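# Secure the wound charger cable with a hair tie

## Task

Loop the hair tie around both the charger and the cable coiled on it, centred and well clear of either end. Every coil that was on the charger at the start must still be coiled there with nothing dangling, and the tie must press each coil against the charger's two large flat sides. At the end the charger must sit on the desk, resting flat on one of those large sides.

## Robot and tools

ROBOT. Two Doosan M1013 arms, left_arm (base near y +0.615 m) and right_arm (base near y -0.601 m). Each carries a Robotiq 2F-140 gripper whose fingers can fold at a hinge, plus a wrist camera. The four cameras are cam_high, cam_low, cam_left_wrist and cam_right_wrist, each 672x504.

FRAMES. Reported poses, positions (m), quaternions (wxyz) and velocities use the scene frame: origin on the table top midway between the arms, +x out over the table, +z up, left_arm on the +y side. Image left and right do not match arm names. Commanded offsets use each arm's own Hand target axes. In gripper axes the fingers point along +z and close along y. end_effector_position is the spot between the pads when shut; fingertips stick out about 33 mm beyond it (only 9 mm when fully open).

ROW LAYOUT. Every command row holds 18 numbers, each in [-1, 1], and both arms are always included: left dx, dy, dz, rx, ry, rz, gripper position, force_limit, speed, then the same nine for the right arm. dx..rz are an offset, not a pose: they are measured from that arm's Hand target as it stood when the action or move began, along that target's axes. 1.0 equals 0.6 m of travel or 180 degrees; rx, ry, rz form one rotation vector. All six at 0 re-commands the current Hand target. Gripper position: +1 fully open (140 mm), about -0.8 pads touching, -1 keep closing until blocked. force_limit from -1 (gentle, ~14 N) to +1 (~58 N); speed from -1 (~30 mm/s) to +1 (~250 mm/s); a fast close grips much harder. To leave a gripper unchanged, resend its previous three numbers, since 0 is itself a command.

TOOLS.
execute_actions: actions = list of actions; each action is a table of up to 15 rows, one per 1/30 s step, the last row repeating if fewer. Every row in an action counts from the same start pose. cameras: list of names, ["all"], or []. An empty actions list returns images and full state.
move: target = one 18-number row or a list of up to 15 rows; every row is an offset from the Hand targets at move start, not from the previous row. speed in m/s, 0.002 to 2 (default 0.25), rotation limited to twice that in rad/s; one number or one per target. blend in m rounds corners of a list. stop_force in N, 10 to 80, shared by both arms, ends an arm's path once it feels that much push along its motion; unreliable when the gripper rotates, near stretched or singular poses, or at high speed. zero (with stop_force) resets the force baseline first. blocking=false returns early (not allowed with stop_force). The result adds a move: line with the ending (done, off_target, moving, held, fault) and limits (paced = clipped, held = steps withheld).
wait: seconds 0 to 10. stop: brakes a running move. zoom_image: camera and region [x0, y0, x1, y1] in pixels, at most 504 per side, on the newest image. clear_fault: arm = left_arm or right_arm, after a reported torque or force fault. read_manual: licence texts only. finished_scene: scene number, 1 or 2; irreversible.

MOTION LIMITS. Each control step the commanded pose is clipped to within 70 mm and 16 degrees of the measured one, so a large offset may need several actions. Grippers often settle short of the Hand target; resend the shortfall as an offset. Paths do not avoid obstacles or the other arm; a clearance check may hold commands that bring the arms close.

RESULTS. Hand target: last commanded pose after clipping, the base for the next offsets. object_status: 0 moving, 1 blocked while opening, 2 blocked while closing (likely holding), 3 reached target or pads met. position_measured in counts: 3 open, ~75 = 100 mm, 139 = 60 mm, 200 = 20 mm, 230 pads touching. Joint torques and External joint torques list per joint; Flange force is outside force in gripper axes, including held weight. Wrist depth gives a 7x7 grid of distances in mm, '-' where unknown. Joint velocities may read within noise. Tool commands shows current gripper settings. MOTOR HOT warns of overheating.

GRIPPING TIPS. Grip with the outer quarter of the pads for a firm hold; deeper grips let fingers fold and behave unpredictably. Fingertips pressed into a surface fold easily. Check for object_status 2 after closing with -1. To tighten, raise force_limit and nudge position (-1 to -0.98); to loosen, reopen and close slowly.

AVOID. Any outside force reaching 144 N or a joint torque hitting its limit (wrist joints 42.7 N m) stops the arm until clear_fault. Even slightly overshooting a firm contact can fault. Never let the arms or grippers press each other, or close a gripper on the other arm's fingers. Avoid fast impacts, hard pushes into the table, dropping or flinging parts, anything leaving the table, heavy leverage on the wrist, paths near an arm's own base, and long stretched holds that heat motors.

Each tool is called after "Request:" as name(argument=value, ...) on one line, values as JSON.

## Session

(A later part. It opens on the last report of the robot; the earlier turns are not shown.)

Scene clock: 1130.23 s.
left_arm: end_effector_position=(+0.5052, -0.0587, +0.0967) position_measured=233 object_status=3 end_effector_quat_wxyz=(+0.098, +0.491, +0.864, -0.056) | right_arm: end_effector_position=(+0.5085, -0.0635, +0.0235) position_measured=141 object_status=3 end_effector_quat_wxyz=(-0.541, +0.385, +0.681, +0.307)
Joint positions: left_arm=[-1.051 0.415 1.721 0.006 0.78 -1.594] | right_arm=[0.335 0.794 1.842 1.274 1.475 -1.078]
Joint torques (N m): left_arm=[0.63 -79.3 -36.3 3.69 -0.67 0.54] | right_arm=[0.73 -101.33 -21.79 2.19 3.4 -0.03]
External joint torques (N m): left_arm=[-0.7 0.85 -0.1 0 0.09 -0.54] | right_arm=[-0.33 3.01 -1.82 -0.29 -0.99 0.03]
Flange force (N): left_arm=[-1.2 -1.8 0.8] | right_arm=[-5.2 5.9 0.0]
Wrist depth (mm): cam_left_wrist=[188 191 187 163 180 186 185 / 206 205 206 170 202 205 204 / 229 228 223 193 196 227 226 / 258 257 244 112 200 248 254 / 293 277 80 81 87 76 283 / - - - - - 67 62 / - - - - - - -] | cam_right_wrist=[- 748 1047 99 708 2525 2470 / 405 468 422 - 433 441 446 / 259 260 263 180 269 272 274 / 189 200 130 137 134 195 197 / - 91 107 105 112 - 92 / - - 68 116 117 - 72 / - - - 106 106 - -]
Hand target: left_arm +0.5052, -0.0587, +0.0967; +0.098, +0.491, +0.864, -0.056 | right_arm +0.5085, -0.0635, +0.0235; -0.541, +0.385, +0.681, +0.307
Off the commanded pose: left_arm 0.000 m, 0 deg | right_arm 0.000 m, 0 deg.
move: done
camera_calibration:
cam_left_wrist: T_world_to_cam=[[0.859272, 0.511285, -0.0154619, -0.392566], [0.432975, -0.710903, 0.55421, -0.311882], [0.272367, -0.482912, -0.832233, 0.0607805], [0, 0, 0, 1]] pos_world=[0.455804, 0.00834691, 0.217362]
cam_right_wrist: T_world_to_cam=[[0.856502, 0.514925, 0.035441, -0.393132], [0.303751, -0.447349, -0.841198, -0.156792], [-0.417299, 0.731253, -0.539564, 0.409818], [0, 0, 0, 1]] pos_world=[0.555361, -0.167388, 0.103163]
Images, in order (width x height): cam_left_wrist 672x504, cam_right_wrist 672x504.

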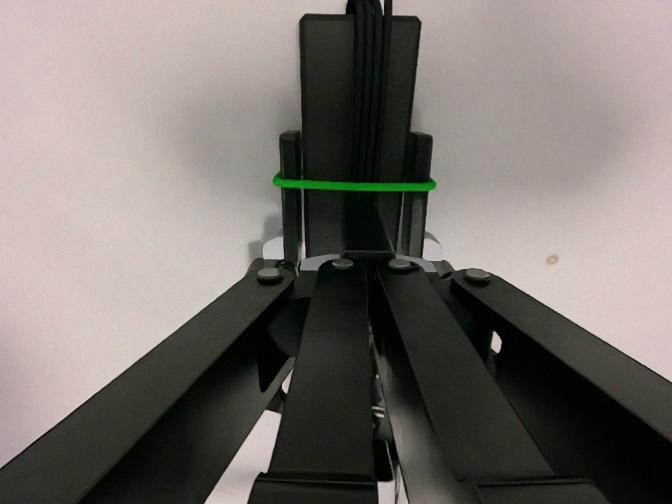

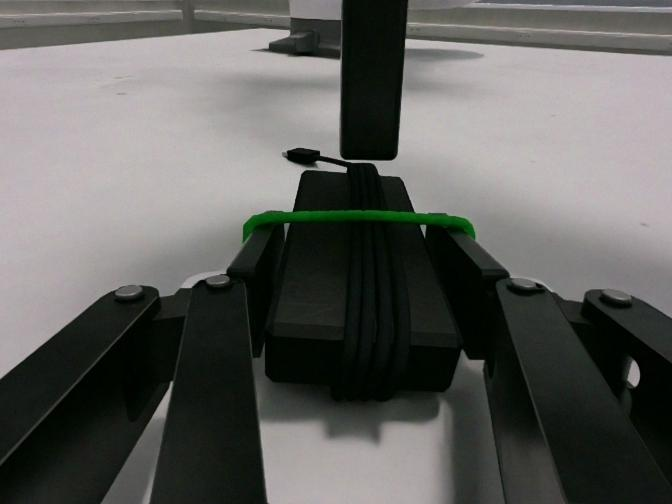

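Request:
move(target=[[-0.0015,0,0,0,0,0,-0.05,0.3,0,0,0,0,0,0,0,-0.10,1,-1],[-0.0015,0,0.0383,0,0,0,-0.05,0.3,0,0,0,0,0,0,0,-0.10,1,-1]], speed=[0.05, 0.06], cameras=["cam_left_wrist", "cam_right_wrist"])

Request:
zoom_image(camera="cam_right_wrist", region=[200, 110, 340, 270])

Request:
zoom_image(camera="cam_right_wrist", region=[380, 110, 520, 270])

Request:
zoom_image(camera="cam_left_wrist", region=[230, 100, 480, 340])

Scene clock: 1235.73 s.
left_arm: end_effector_position=(+0.5083, -0.0639, +0.0745) position_measured=135 object_status=3 end_effector_quat_wxyz=(+0.098, +0.491, +0.864, -0.056) | right_arm: end_effector_position=(+0.5085, -0.0635, +0.0235) position_measured=141 object_status=3 end_effector_quat_wxyz=(-0.541, +0.385, +0.681, +0.307)
Joint positions: left_arm=[-1.051 0.443 1.725 0.006 0.748 -1.594] | right_arm=[0.335 0.794 1.842 1.274 1.475 -1.078]
Joint torques (N m): left_arm=[0.68 -80.63 -35.32 3.64 -0.68 0.49] | right_arm=[1.48 -101.59 -22.2 2.3 3.37 -0.05]
External joint torques (N m): left_arm=[-0.66 -0.05 -0.38 -0.03 0.09 -0.49] | right_arm=[-1.52 3.39 -1.43 -0.38 -0.97 0.05]
Flange force (N): left_arm=[-0.9 -1.7 -0.3] | right_arm=[-6.0 5.0 -1.5]
Wrist depth (mm): cam_left_wrist=[168 168 170 142 161 166 166 / 185 184 184 153 176 184 183 / 204 205 201 169 182 204 202 / 231 225 133 190 165 217 227 / - 86 112 255 197 76 88 / - 73 226 217 223 - 72 / - - - 227 233 - -] | cam_right_wrist=[753 638 111 753 - 102 2392 / 365 411 113 382 385 353 446 / 258 260 115 197 233 251 275 / 189 200 126 137 134 186 187 / - 91 107 105 110 78 92 / - - 68 116 117 - 72 / - - - 106 106 - -]
Hand target: left_arm +0.5083, -0.0639, +0.0745; +0.098, +0.491, +0.864, -0.056 | right_arm +0.5085, -0.0635, +0.0235; -0.541, +0.385, +0.681, +0.307
Off the commanded pose: left_arm 0.000 m, 0 deg | right_arm 0.000 m, 0 deg.
move: done
camera_calibration:
cam_left_wrist: T_world_to_cam=[[0.85931, 0.511218, -0.0155758, -0.392908], [0.432967, -0.71089, 0.554233, -0.304674], [0.272261, -0.483002, -0.832216, 0.039078], [0, 0, 0, 1]] pos_world=[0.458904, 0.00314722, 0.195262]
cam_right_wrist: T_world_to_cam=[[0.856502, 0.514925, 0.035441, -0.393132], [0.303751, -0.447349, -0.841198, -0.156792], [-0.417299, 0.731253, -0.539564, 0.409818], [0, 0, 0, 1]] pos_world=[0.555361, -0.167388, 0.103163]
Images, in order (width x height): cam_left_wrist 672x504, cam_right_wrist 672x504.

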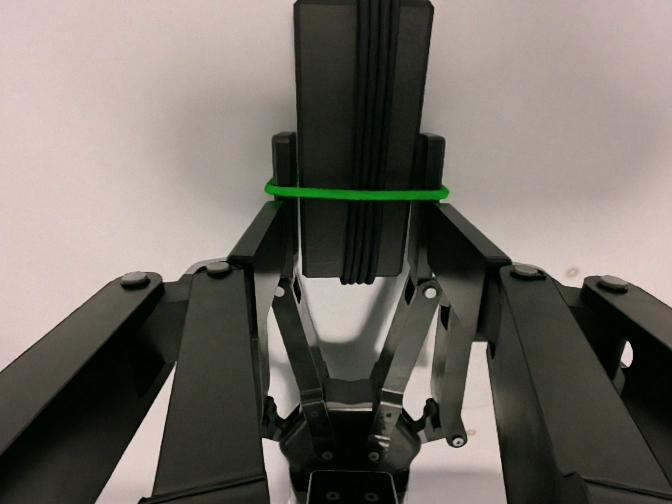

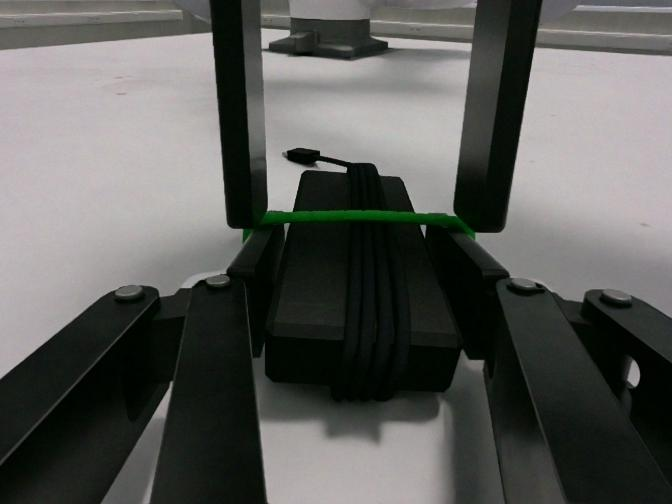

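Scaled by 3.150 from the camera's 672x504 image, which has a finer 960x720 frame.

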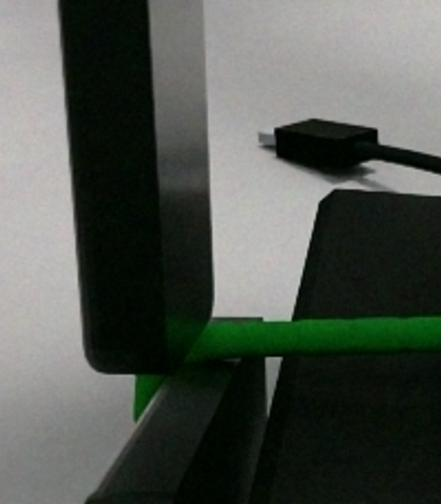

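Scaled by 3.150 from the camera's 672x504 image, which has a finer 960x720 frame.

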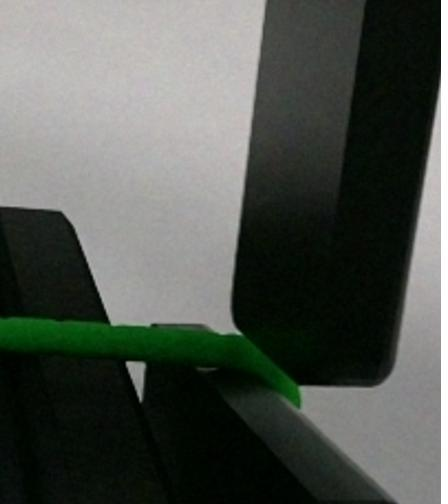

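Scaled by 2.016 from the camera's 672x504 image, which has a finer 960x720 frame.

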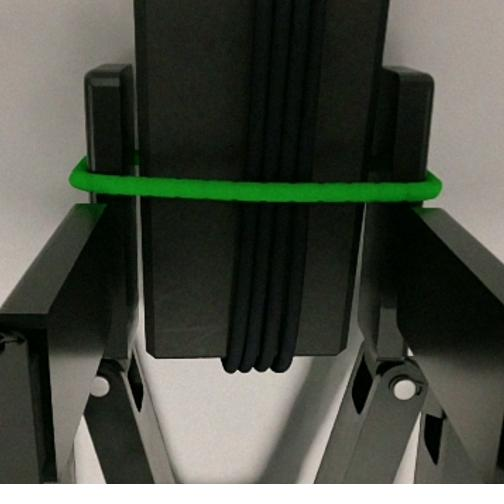

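Request:
move(target=[[0,0,0.0072,0,0,0,-0.05,0.3,0,0,0,0,0,0,0,-0.10,1,-1],[0.0160,0,0.0072,0,0,0,-0.05,0.3,0,0,0,0,0,0,0,-0.10,1,-1],[0.0125,0,0.0072,0,0,0,-0.05,0.3,0,0,0,0,0,0,0,-0.10,1,-1],[0.0015,0,-0.0383,0,0,0,-0.05,0.3,0,0,0,0,0,0,0,-0.10,1,-1]], speed=[0.02, 0.015, 0.03, 0.06], cameras=["cam_left_wrist", "cam_right_wrist"])

Request:
zoom_image(camera="cam_left_wrist", region=[230, 100, 480, 320])

Request:
zoom_image(camera="cam_right_wrist", region=[220, 170, 500, 300])

Scene clock: 1274.63 s.
left_arm: end_effector_position=(+0.5052, -0.0587, +0.0966) position_measured=135 object_status=3 end_effector_quat_wxyz=(+0.098, +0.491, +0.864, -0.056) | right_arm: end_effector_position=(+0.5084, -0.0635, +0.0236) position_measured=141 object_status=3 end_effector_quat_wxyz=(-0.541, +0.385, +0.681, +0.307)
Joint positions: left_arm=[-1.051 0.415 1.721 0.006 0.78 -1.594] | right_arm=[0.335 0.794 1.842 1.274 1.475 -1.078]
Joint torques (N m): left_arm=[0.37 -79.78 -36.44 3.7 -0.86 0.51] | right_arm=[1.39 -100.95 -22.02 2.29 3.36 -0.03]
External joint torques (N m): left_arm=[-0.42 1.61 0.18 -0.02 0.28 -0.51] | right_arm=[-0.98 2.69 -1.59 -0.4 -0.96 0.03]
Flange force (N): left_arm=[-1.7 -1.4 1.5] | right_arm=[-4.8 5.0 -1.0]
Wrist depth (mm): cam_left_wrist=[187 187 187 163 180 185 186 / 206 205 205 178 200 204 204 / 229 229 223 192 217 227 227 / - 251 133 214 165 243 254 / - 86 112 237 225 76 88 / - 73 232 240 248 - 72 / - - - 250 390 - -] | cam_right_wrist=[753 - 800 753 687 112 1993 / 406 464 112 426 386 111 445 / 258 260 263 188 269 271 273 / 189 200 129 138 140 195 197 / - 91 107 105 109 78 92 / - - 68 116 117 - 72 / - - - 106 106 - -]
Hand target: left_arm +0.5052, -0.0587, +0.0967; +0.098, +0.491, +0.864, -0.056 | right_arm +0.5085, -0.0635, +0.0235; -0.541, +0.385, +0.681, +0.307
Off the commanded pose: left_arm 0.000 m, 0 deg | right_arm 0.000 m, 0 deg.
move: done
camera_calibration:
cam_left_wrist: T_world_to_cam=[[0.859317, 0.511208, -0.0155048, -0.392577], [0.432959, -0.710977, 0.554128, -0.311857], [0.272251, -0.482885, -0.832287, 0.0608449], [0, 0, 0, 1]] pos_world=[0.455804, 0.00834677, 0.217362]
cam_right_wrist: T_world_to_cam=[[0.856453, 0.515008, 0.0354398, -0.39309], [0.303747, -0.447238, -0.841258, -0.156765], [-0.417404, 0.731263, -0.53947, 0.409869], [0, 0, 0, 1]] pos_world=[0.555361, -0.167389, 0.103164]
Images, in order (width x height): cam_left_wrist 672x504, cam_right_wrist 672x504.

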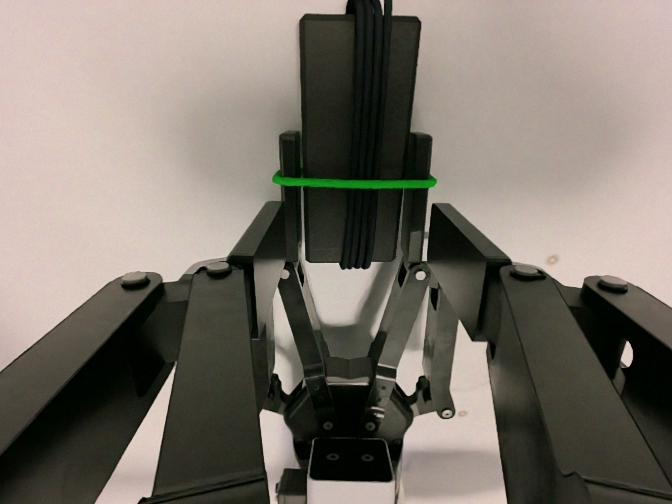

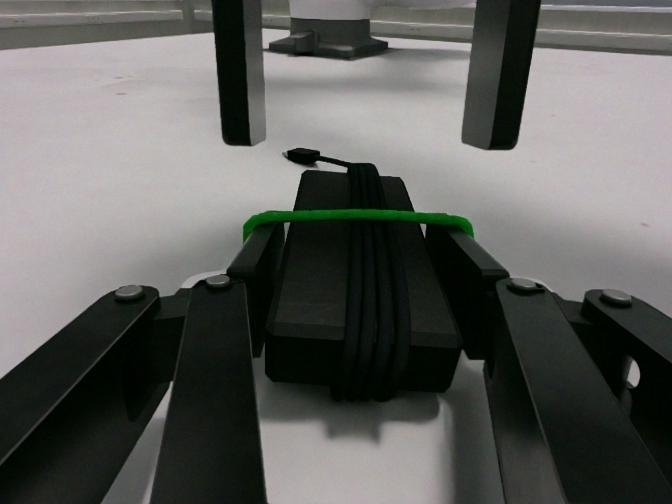

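Scaled by 2.016 from the camera's 672x504 image, which has a finer 960x720 frame.

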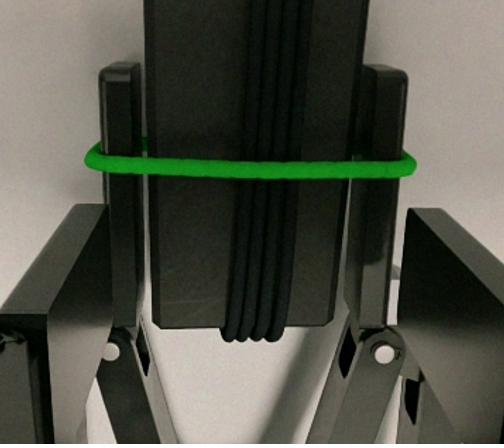

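Scaled by 1.800 from the camera's 672x504 image, which has a finer 960x720 frame.

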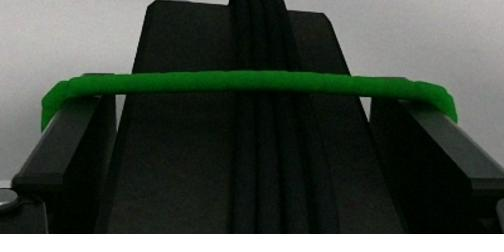

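Request:
move(target=[[0.0015,0,0.0455,0,0,0,-0.05,0.3,0,0,0,0,0,0,0,-0.10,1,-1],[0.0015,0,0.0455,0,0,0,-0.05,0.3,0,0,0,-0.0333,0,0,0,-0.10,1,-1]], speed=[0.04, 0.015], cameras=["cam_left_wrist", "cam_right_wrist"])

Request:
zoom_image(camera="cam_left_wrist", region=[230, 100, 480, 340])

Request:
zoom_image(camera="cam_right_wrist", region=[200, 130, 520, 330])

Scene clock: 1361.17 s.
left_arm: end_effector_position=(+0.5079, -0.0632, +0.0699) position_measured=135 object_status=3 end_effector_quat_wxyz=(+0.098, +0.491, +0.864, -0.056) | right_arm: end_effector_position=(+0.5185, -0.0802, +0.0280) position_measured=141 object_status=3 end_effector_quat_wxyz=(-0.541, +0.385, +0.681, +0.307)
Joint positions: left_arm=[-1.051 0.446 1.73 0.006 0.74 -1.594] | right_arm=[0.308 0.79 1.835 1.25 1.491 -1.071]
Joint torques (N m): left_arm=[0.37 -68.09 -26.48 3.38 0.33 0.5] | right_arm=[1.63 -113.01 -25.88 5.59 8.74 -0.1]
External joint torques (N m): left_arm=[-0.44 -12.33 -9.05 0.21 -0.92 -0.5] | right_arm=[-1.8 14.68 1.97 -3.59 -6.34 0.1]
Flange force (N): left_arm=[-5.5 -1.5 -15.5] | right_arm=[-23.4 5.0 1.6]
Wrist depth (mm): cam_left_wrist=[164 163 163 161 160 163 162 / 180 179 180 151 172 179 178 / 199 199 196 167 190 198 197 / 225 218 133 183 164 213 221 / - 86 116 200 194 76 88 / - - 204 228 210 - - / - - 236 223 233 - -] | cam_right_wrist=[- - 120 776 - 121 2444 / 421 428 127 399 358 407 461 / 268 271 237 208 151 282 283 / 197 198 130 142 139 203 204 / - 91 107 109 112 78 92 / - - 68 120 121 - 72 / - - 110 110 110 - -]
Hand target: left_arm +0.5079, -0.0632, +0.0699; +0.098, +0.491, +0.864, -0.056 | right_arm +0.5185, -0.0802, +0.0280; -0.541, +0.385, +0.681, +0.307
Off the commanded pose: left_arm 0.000 m, 0 deg | right_arm 0.000 m, 0 deg.
move: done
camera_calibration:
cam_left_wrist: T_world_to_cam=[[0.859287, 0.511259, -0.0155044, -0.392998], [0.432955, -0.71087, 0.554269, -0.301399], [0.272354, -0.482989, -0.832193, 0.035567], [0, 0, 0, 1]] pos_world=[0.458504, 0.00384719, 0.190562]
cam_right_wrist: T_world_to_cam=[[0.856477, 0.514963, 0.0355135, -0.393243], [0.303825, -0.447304, -0.841195, -0.163549], [-0.417299, 0.731254, -0.539564, 0.428631], [0, 0, 0, 1]] pos_world=[0.565361, -0.184088, 0.107663]
Images, in order (width x height): cam_left_wrist 672x504, cam_right_wrist 672x504.

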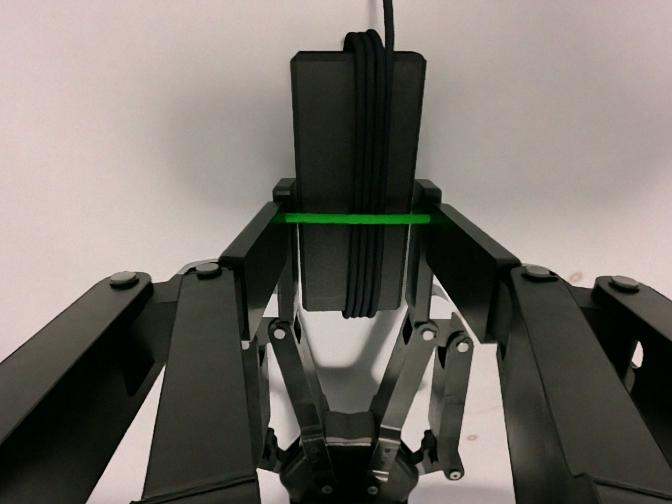

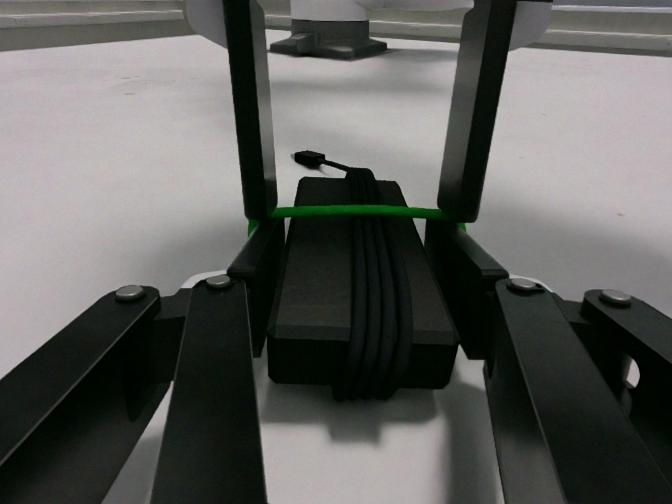

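Scaled by 2.016 from the camera's 672x504 image, which has a finer 960x720 frame.

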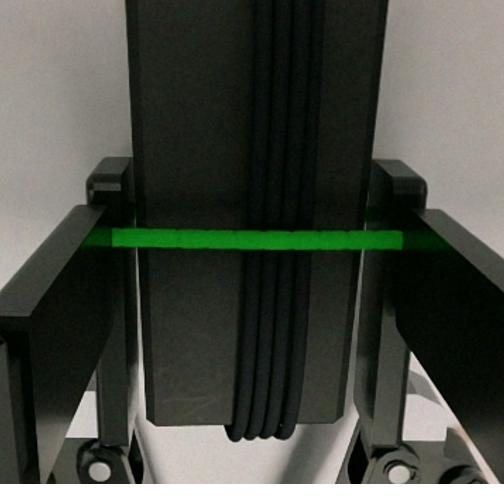

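Scaled by 1.575 from the camera's 672x504 image, which has a finer 960x720 frame.

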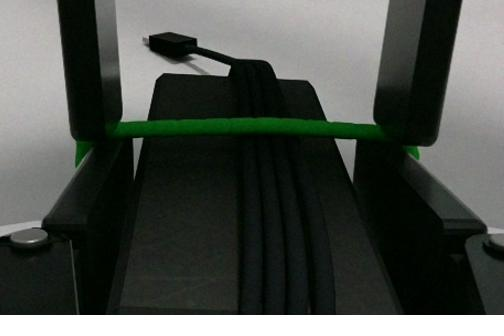

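Request:
move(target=[[0,0,-0.0453,0,0,0,-0.05,0.3,0,0,0,0,0,0,0,-0.10,1,-1],[-0.0298,0,-0.0453,0,0,0,0.30,0.3,0,0,0,0,0,0,0,-0.10,1,-1]], speed=[0.05, 0.06], cameras=["cam_left_wrist", "cam_right_wrist"])

Request:
zoom_image(camera="cam_left_wrist", region=[230, 80, 480, 320])

Request:
zoom_image(camera="cam_right_wrist", region=[200, 150, 520, 330])

Scene clock: 1394.03 s.
left_arm: end_effector_position=(+0.5137, -0.0730, +0.1004) position_measured=91 object_status=0 end_effector_quat_wxyz=(+0.098, +0.491, +0.864, -0.056) | right_arm: end_effector_position=(+0.5185, -0.0802, +0.0280) position_measured=141 object_status=3 end_effector_quat_wxyz=(-0.541, +0.385, +0.681, +0.307)
Joint positions: left_arm=[-1.051 0.435 1.683 0.005 0.798 -1.593] | right_arm=[0.308 0.79 1.835 1.25 1.491 -1.071]
Joint torques (N m): left_arm=[0.82 -82.52 -36.74 3.73 -0.67 0.53] | right_arm=[0.63 -101.62 -22.61 2.42 3.63 -0.1]
External joint torques (N m): left_arm=[-0.78 1.25 -0.28 0.02 0.08 -0.53] | right_arm=[-0.28 3.41 -1.16 -0.47 -1.23 0.1]
Flange force (N): left_arm=[-2.1 -1.9 1.2] | right_arm=[-5.6 4.8 0.2]
Wrist depth (mm): cam_left_wrist=[190 191 190 166 186 189 189 / 209 209 209 178 211 207 207 / 233 233 228 197 220 232 231 / 262 249 147 215 217 129 259 / - 80 227 282 229 110 82 / - - 324 240 250 - - / - - 414 252 257 - -] | cam_right_wrist=[765 - 842 760 3987 110 2497 / 423 351 394 445 409 126 468 / 270 271 275 209 281 283 286 / 198 198 126 142 140 204 205 / - 91 107 110 112 78 92 / - - 68 121 126 - 72 / - - 110 110 111 - -]
Hand target: left_arm +0.5137, -0.0729, +0.1004; +0.098, +0.491, +0.864, -0.056 | right_arm +0.5185, -0.0802, +0.0280; -0.541, +0.385, +0.681, +0.307
Off the commanded pose: left_arm 0.000 m, 0 deg | right_arm 0.000 m, 0 deg.
move: done
camera_calibration:
cam_left_wrist: T_world_to_cam=[[0.859295, 0.511244, -0.0155334, -0.392497], [0.432987, -0.710924, 0.554174, -0.327777], [0.272275, -0.482925, -0.832256, 0.0546867], [0, 0, 0, 1]] pos_world=[0.464304, -0.00595306, 0.221062]
cam_right_wrist: T_world_to_cam=[[0.856477, 0.514963, 0.0355135, -0.393243], [0.303825, -0.447304, -0.841195, -0.163549], [-0.417299, 0.731254, -0.539564, 0.428631], [0, 0, 0, 1]] pos_world=[0.565361, -0.184088, 0.107663]
Images, in order (width x height): cam_left_wrist 672x504, cam_right_wrist 672x504.

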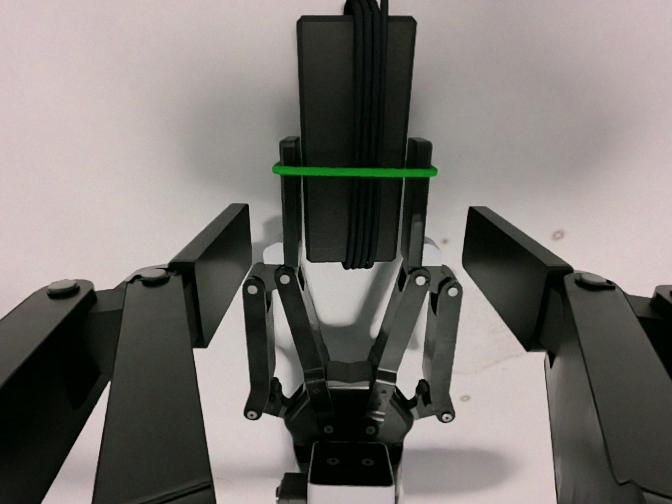

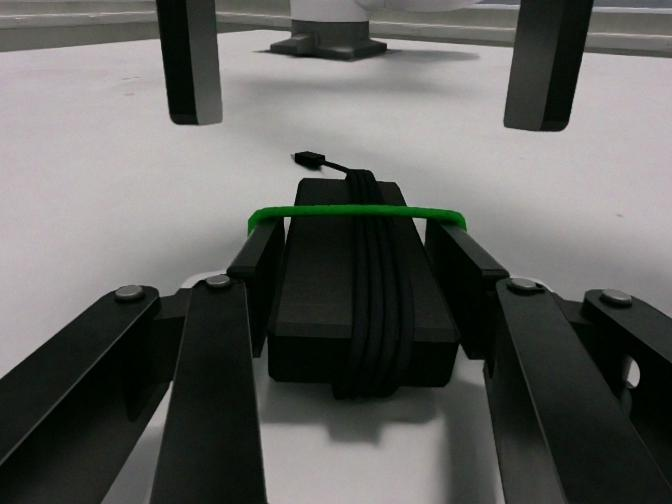

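Scaled by 2.016 from the camera's 672x504 image, which has a finer 960x720 frame.

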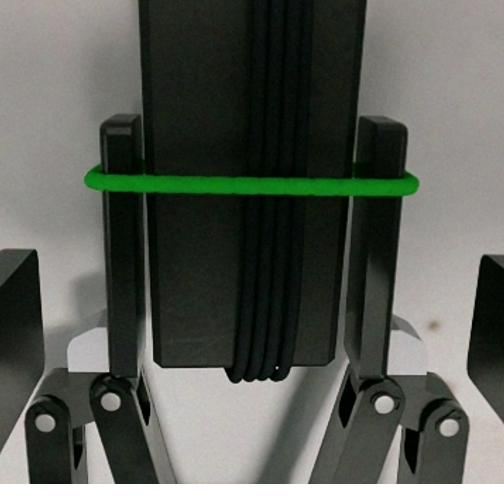

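Scaled by 1.575 from the camera's 672x504 image, which has a finer 960x720 frame.

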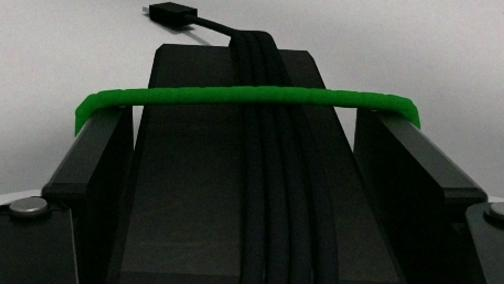

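Request:
zoom_image(camera="cam_left_wrist", region=[262, 130, 322, 220])

Request:
zoom_image(camera="cam_left_wrist", region=[390, 130, 450, 220])

Scaled by 5.600 from the camera's 672x504 image, which has a finer 960x720 frame.

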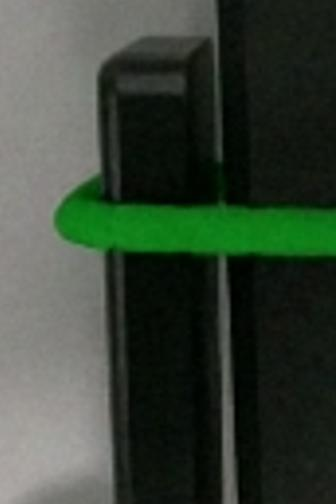

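Scaled by 5.600 from the camera's 672x504 image, which has a finer 960x720 frame.

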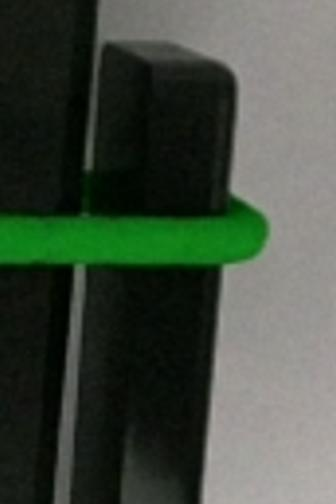

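Request:
move(target=[[0.0100,0,0,0,0,0,0.30,0.3,-0.5,0,0,0,0,0,0,-0.10,1,-1],[0.0100,0,0.1033,0,0,0,0.30,0.3,-0.5,0,0,0,0,0,0,-0.10,1,-1],[0.0100,0,0.1033,0,0,0,0.135,0.3,-1,0,0,0,0,0,0,-0.10,1,-1]], speed=[0.05, 0.05, 0.05], cameras=["cam_left_wrist", "cam_right_wrist"])

Request:
zoom_image(camera="cam_right_wrist", region=[215, 160, 295, 280])

Request:
zoom_image(camera="cam_right_wrist", region=[425, 160, 505, 280])

Request:
zoom_image(camera="cam_left_wrist", region=[200, 100, 500, 340])

Scene clock: 1440.33 s.
left_arm: end_effector_position=(+0.5178, -0.0799, +0.0386) position_measured=112 object_status=0 end_effector_quat_wxyz=(+0.098, +0.491, +0.864, -0.056) | right_arm: end_effector_position=(+0.5185, -0.0802, +0.0280) position_measured=141 object_status=3 end_effector_quat_wxyz=(-0.541, +0.385, +0.681, +0.307)
Joint positions: left_arm=[-1.05 0.502 1.708 0.006 0.706 -1.594] | right_arm=[0.308 0.79 1.835 1.25 1.491 -1.071]
Joint torques (N m): left_arm=[-0.29 -84.78 -31.06 3.21 0.66 0.47] | right_arm=[-1.74 -102.94 -23.9 2.83 3.54 -0.11]
External joint torques (N m): left_arm=[0.31 -0.22 -3.53 0.29 -1.24 -0.47] | right_arm=[1.93 4.8 0.03 -0.85 -1.14 0.11]
Flange force (N): left_arm=[-6.2 -0.3 1.0] | right_arm=[-6.7 4.2 3.2]
Wrist depth (mm): cam_left_wrist=[136 136 135 112 114 135 135 / 149 149 149 121 123 148 152 / 166 166 162 133 136 164 164 / 182 177 136 146 140 176 180 / - 86 144 165 156 88 81 / - - 161 238 168 - - / - - 192 188 180 - -] | cam_right_wrist=[- 111 118 765 871 111 110 / 422 117 130 400 455 118 412 / 269 270 131 209 279 131 285 / 197 199 125 142 140 193 205 / - 90 107 109 112 78 92 / - - 68 121 126 - 72 / - - 110 110 111 - -]
Hand target: left_arm +0.5178, -0.0799, +0.0386; +0.098, +0.491, +0.864, -0.056 | right_arm +0.5185, -0.0802, +0.0280; -0.541, +0.385, +0.681, +0.307
Off the commanded pose: left_arm 0.000 m, 0 deg | right_arm 0.000 m, 0 deg.
move: done
camera_calibration:
cam_left_wrist: T_world_to_cam=[[0.859287, 0.511259, -0.0155044, -0.393453], [0.432955, -0.71087, 0.554269, -0.300208], [0.272354, -0.482989, -0.832193, -0.00124286], [0, 0, 0, 1]] pos_world=[0.468404, -0.0128528, 0.159262]
cam_right_wrist: T_world_to_cam=[[0.856502, 0.514925, 0.035441, -0.393257], [0.303751, -0.447349, -0.841198, -0.163515], [-0.417299, 0.731253, -0.539564, 0.428631], [0, 0, 0, 1]] pos_world=[0.565361, -0.184088, 0.107663]
Images, in order (width x height): cam_left_wrist 672x504, cam_right_wrist 672x504.

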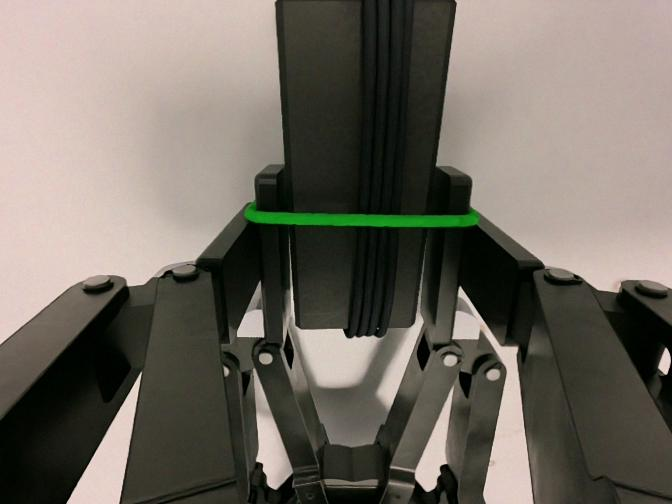

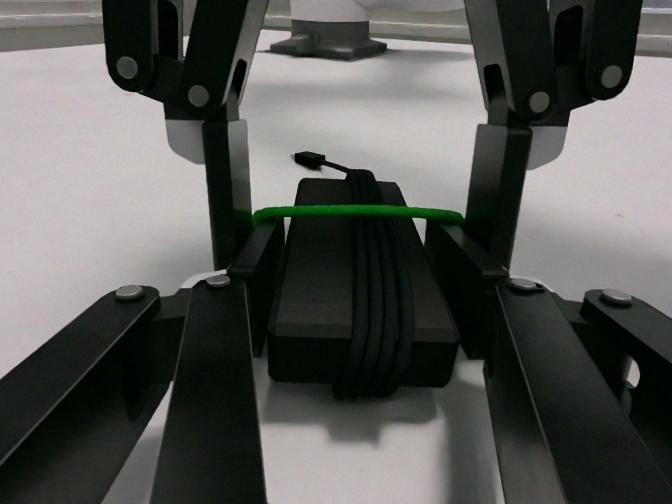

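Scaled by 4.200 from the camera's 672x504 image, which has a finer 960x720 frame.

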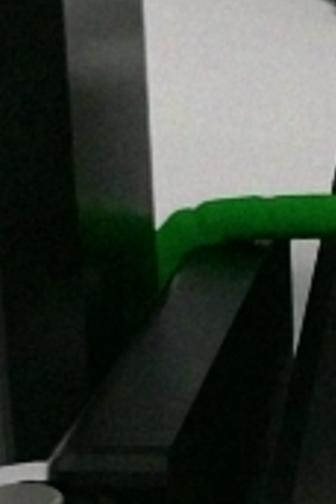

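Scaled by 4.200 from the camera's 672x504 image, which has a finer 960x720 frame.

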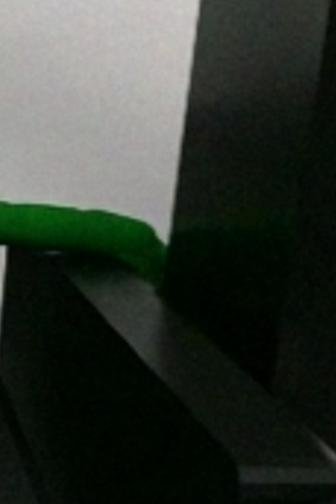

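Scaled by 1.680 from the camera's 672x504 image, which has a finer 960x720 frame.

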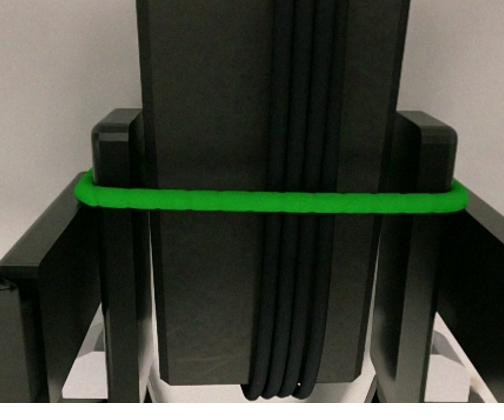

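Request:
move(target=[0,0,0,0,0,0,0.135,0.3,-1,0,0,-0.05,0,0,0,-0.10,1,-1], speed=0.015, cameras=["cam_left_wrist", "cam_right_wrist"])

Request:
zoom_image(camera="cam_left_wrist", region=[200, 40, 500, 380])

Request:
zoom_image(camera="cam_right_wrist", region=[200, 130, 520, 330])

Scene clock: 1462.10 s.
left_arm: end_effector_position=(+0.5177, -0.0798, +0.0386) position_measured=112 object_status=3 end_effector_quat_wxyz=(+0.098, +0.491, +0.864, -0.056) | right_arm: end_effector_position=(+0.5335, -0.1053, +0.0348) position_measured=141 object_status=3 end_effector_quat_wxyz=(-0.541, +0.385, +0.681, +0.307)
Joint positions: left_arm=[-1.05 0.502 1.708 0.006 0.706 -1.594] | right_arm=[0.269 0.785 1.823 1.216 1.515 -1.062]
Joint torques (N m): left_arm=[0.42 -86.74 -34.2 3.53 -0.67 0.5] | right_arm=[0.92 -100.88 -22.34 2.19 2.89 -0.07]
External joint torques (N m): left_arm=[-0.45 1.88 -0.37 -0.03 0.08 -0.5] | right_arm=[-1 2.4 -2 -0.08 -0.5 0.07]
Flange force (N): left_arm=[-2.9 -1.3 2.2] | right_arm=[-4.3 5.7 -1.6]
Wrist depth (mm): cam_left_wrist=[135 135 135 133 135 135 134 / 149 149 149 119 126 148 148 / 166 166 165 129 158 164 164 / 185 181 142 149 152 176 179 / - 86 144 172 170 88 82 / - - 166 245 172 - - / - - 180 213 182 - -] | cam_right_wrist=[- 137 137 789 145 - 2418 / 451 409 150 473 388 149 493 / 287 290 254 215 259 300 302 / 209 211 129 159 152 217 219 / - 90 108 127 131 - 92 / - - 68 129 134 - 72 / - - 117 117 118 - -]
Hand target: left_arm +0.5178, -0.0799, +0.0386; +0.098, +0.491, +0.864, -0.056 | right_arm +0.5335, -0.1053, +0.0348; -0.541, +0.385, +0.681, +0.307
Off the commanded pose: left_arm 0.000 m, 0 deg | right_arm 0.000 m, 0 deg.
move: done
camera_calibration:
cam_left_wrist: T_world_to_cam=[[0.859302, 0.511235, -0.0154627, -0.393518], [0.43298, -0.71101, 0.554069, -0.30012], [0.272265, -0.482808, -0.832327, -0.00112922], [0, 0, 0, 1]] pos_world=[0.468404, -0.0127535, 0.159262]
cam_right_wrist: T_world_to_cam=[[0.856477, 0.514963, 0.0355135, -0.393403], [0.303825, -0.447304, -0.841195, -0.173697], [-0.417299, 0.731254, -0.539564, 0.45686], [0, 0, 0, 1]] pos_world=[0.580361, -0.209188, 0.114363]
Images, in order (width x height): cam_left_wrist 672x504, cam_right_wrist 672x504.

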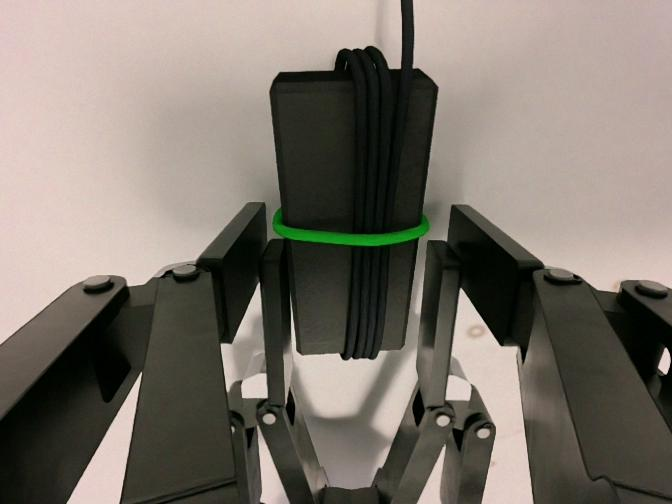

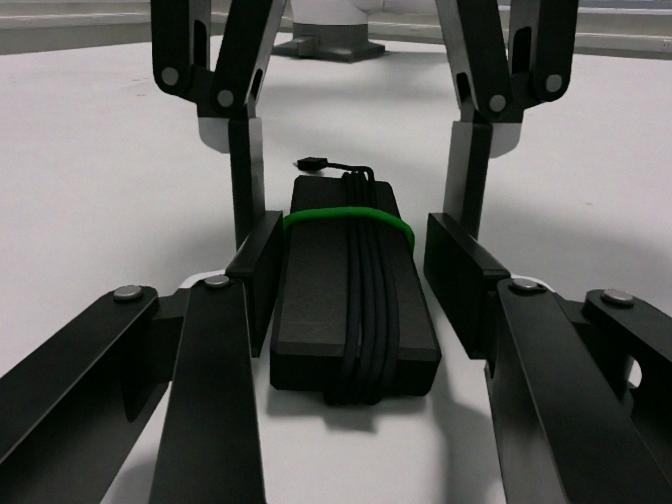

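Scaled by 1.482 from the camera's 672x504 image, which has a finer 960x720 frame.

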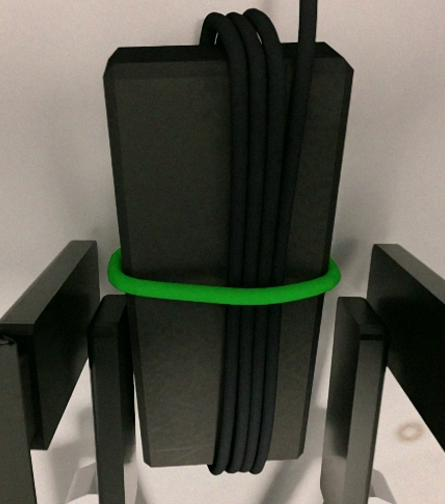

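Scaled by 1.575 from the camera's 672x504 image, which has a finer 960x720 frame.

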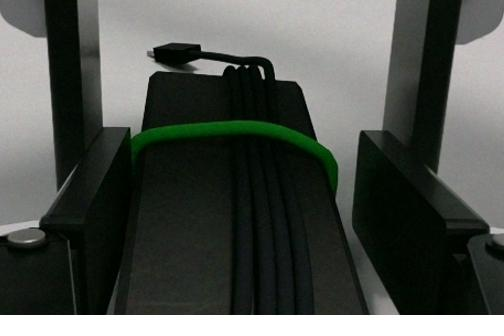

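Request:
move(target=[[0,0,-0.15,0,0,0,0.135,0.3,-1,0,0,0,0,0,0,-0.10,1,-1],[0,0,-0.15,0,0,0,0.135,0.3,-1,0,0,0,0,0,0,0.10,0.5,-1],[0.03,0,-0.2,0,0.0722,0,0.135,0.3,-1,0,0,-0.2,0,0,0,0.10,0.5,-1]], speed=[0.1, 0.1, 0.1], cameras=["cam_left_wrist", "cam_right_wrist", "cam_low", "cam_high"])

Request:
zoom_image(camera="cam_left_wrist", region=[220, 20, 480, 360])

Request:
zoom_image(camera="cam_right_wrist", region=[220, 80, 480, 280])

Request:
zoom_image(camera="cam_low", region=[140, 220, 250, 290])

Request:
zoom_image(camera="cam_high", region=[320, 215, 420, 290])

Scene clock: 1502.83 s.
left_arm: end_effector_position=(+0.4951, -0.0417, +0.1515) position_measured=112 object_status=3 end_effector_quat_wxyz=(+0.000, +0.494, +0.870, +0.000) | right_arm: end_effector_position=(+0.5936, -0.2056, +0.0618) position_measured=117 object_status=3 end_effector_quat_wxyz=(-0.541, +0.385, +0.681, +0.307)
Joint positions: left_arm=[-1.05 0.445 1.546 0 1.151 -1.588] | right_arm=[0.121 0.78 1.747 1.091 1.621 -1.021]
Joint torques (N m): left_arm=[0.72 -84.98 -38.75 3.93 -0.18 0.58] | right_arm=[1.12 -102.52 -24.66 2.82 2.86 -0.1]
External joint torques (N m): left_arm=[-0.77 1.72 0.37 0.02 0.23 -0.58] | right_arm=[-0.68 2.34 -1.77 -0.25 -0.54 0.1]
Flange force (N): left_arm=[-1.8 -1.7 1.1] | right_arm=[-4.0 5.2 -2.1]
Wrist depth (mm): cam_left_wrist=[251 252 251 251 251 250 254 / 268 267 265 266 266 263 265 / 286 285 283 275 283 283 282 / 305 300 142 271 295 136 303 / - 86 322 326 336 88 82 / - - 346 347 354 - - / - - 370 385 369 - -] | cam_right_wrist=[- - 4132 898 - 2877 2705 / 561 563 501 520 598 606 549 / 355 358 362 290 369 373 350 / 260 274 147 240 240 255 271 / - - 190 208 208 106 89 / - - 170 171 172 - 66 / - - 145 141 146 - -]
Hand target: left_arm +0.4951, -0.0417, +0.1515; +0.000, +0.494, +0.870, +0.000 | right_arm +0.5936, -0.2056, +0.0617; -0.541, +0.385, +0.681, +0.307
Off the commanded pose: left_arm 0.000 m, 0 deg | right_arm 0.000 m, 0 deg.
move: done
camera_calibration:
cam_left_wrist: T_world_to_cam=[[0.857534, 0.514199, -0.0153461, -0.390794], [0.485823, -0.799681, 0.352825, -0.325152], [0.16915, -0.310015, -0.935563, 0.191429], [0, 0, 0, 1]] pos_world=[0.460705, 0.000273914, 0.287819]
cam_right_wrist: T_world_to_cam=[[0.856461, 0.514985, 0.0355568, -0.394174], [0.303868, -0.447277, -0.841194, -0.21413], [-0.417299, 0.731254, -0.539563, 0.569853], [0, 0, 0, 1]] pos_world=[0.640461, -0.309489, 0.141363]

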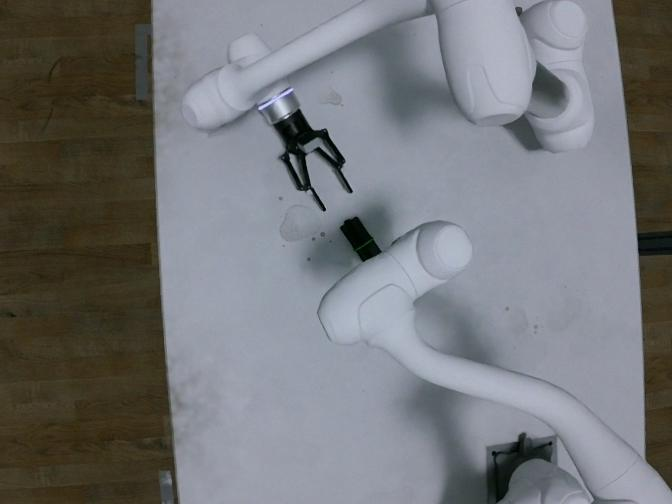

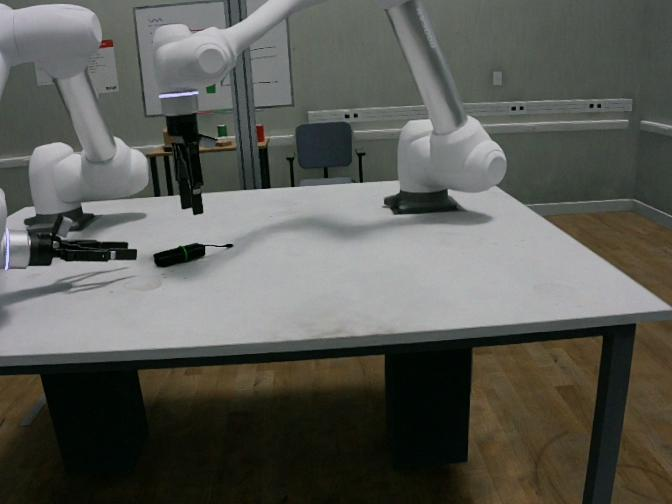

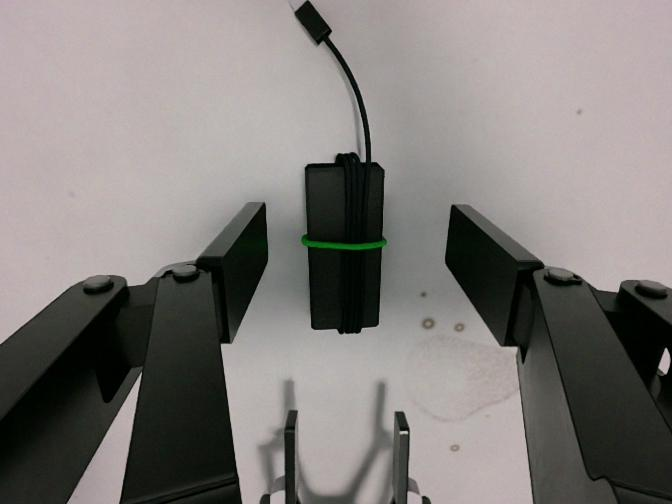

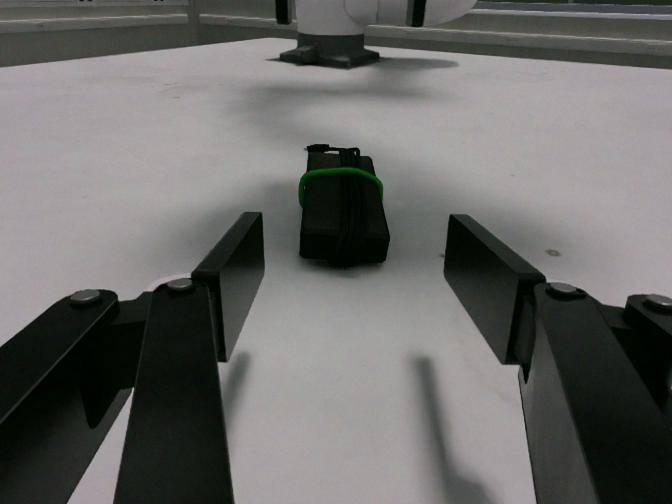

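Scaled by 1.482 from the camera's 672x504 image, which has a finer 960x720 frame.

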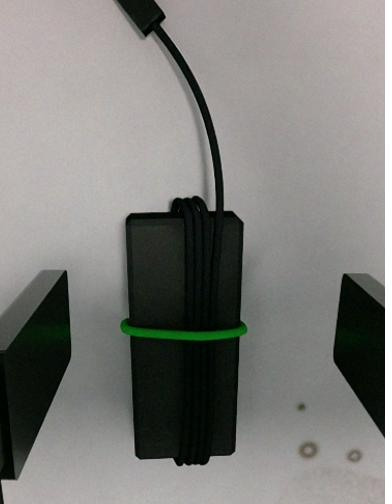

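Scaled by 1.938 from the camera's 672x504 image, which has a finer 960x720 frame.

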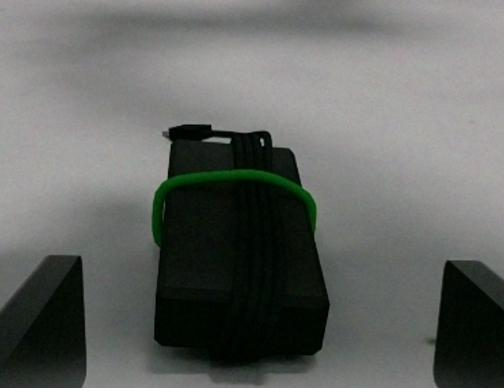

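Scaled by 4.582 from the camera's 672x504 image, which has a finer 960x720 frame.

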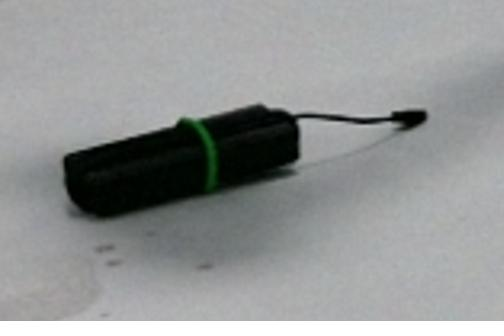

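Scaled by 5.040 from the camera's 672x504 image, which has a finer 960x720 frame.

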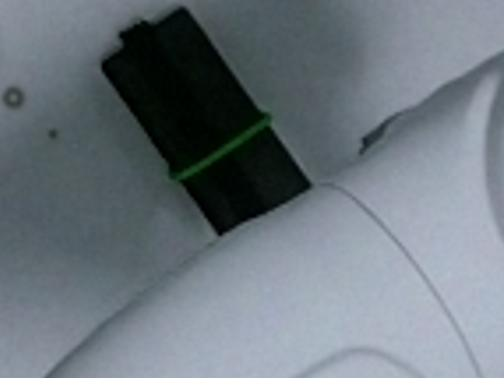

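Request:
zoom_image(camera="cam_left_wrist", region=[290, 130, 400, 260])

Request:
zoom_image(camera="cam_right_wrist", region=[285, 130, 405, 280])

Request:
zoom_image(camera="cam_left_wrist", region=[290, 220, 400, 350])

Scaled by 3.877 from the camera's 672x504 image, which has a finer 960x720 frame.

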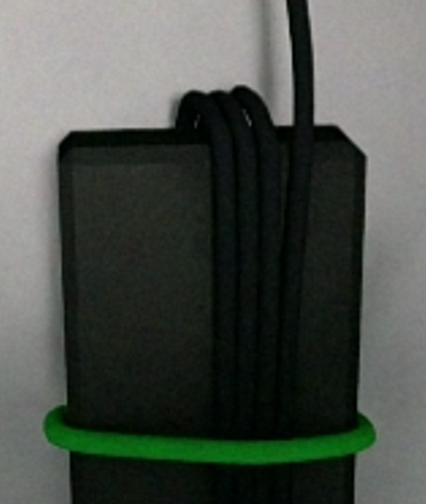

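Scaled by 3.360 from the camera's 672x504 image, which has a finer 960x720 frame.

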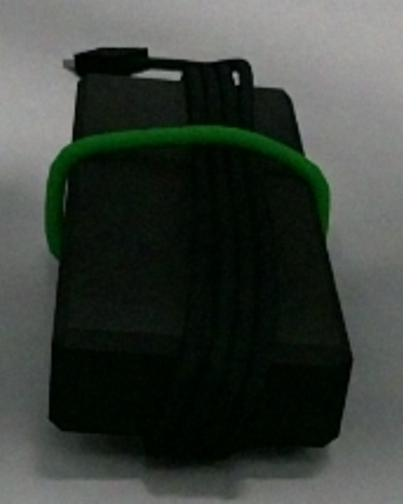

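Scaled by 3.877 from the camera's 672x504 image, which has a finer 960x720 frame.

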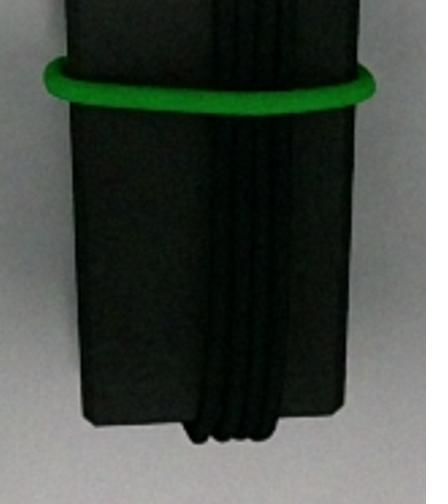

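Request:
finished_scene(scene=2)

The scene is finished: the task was done.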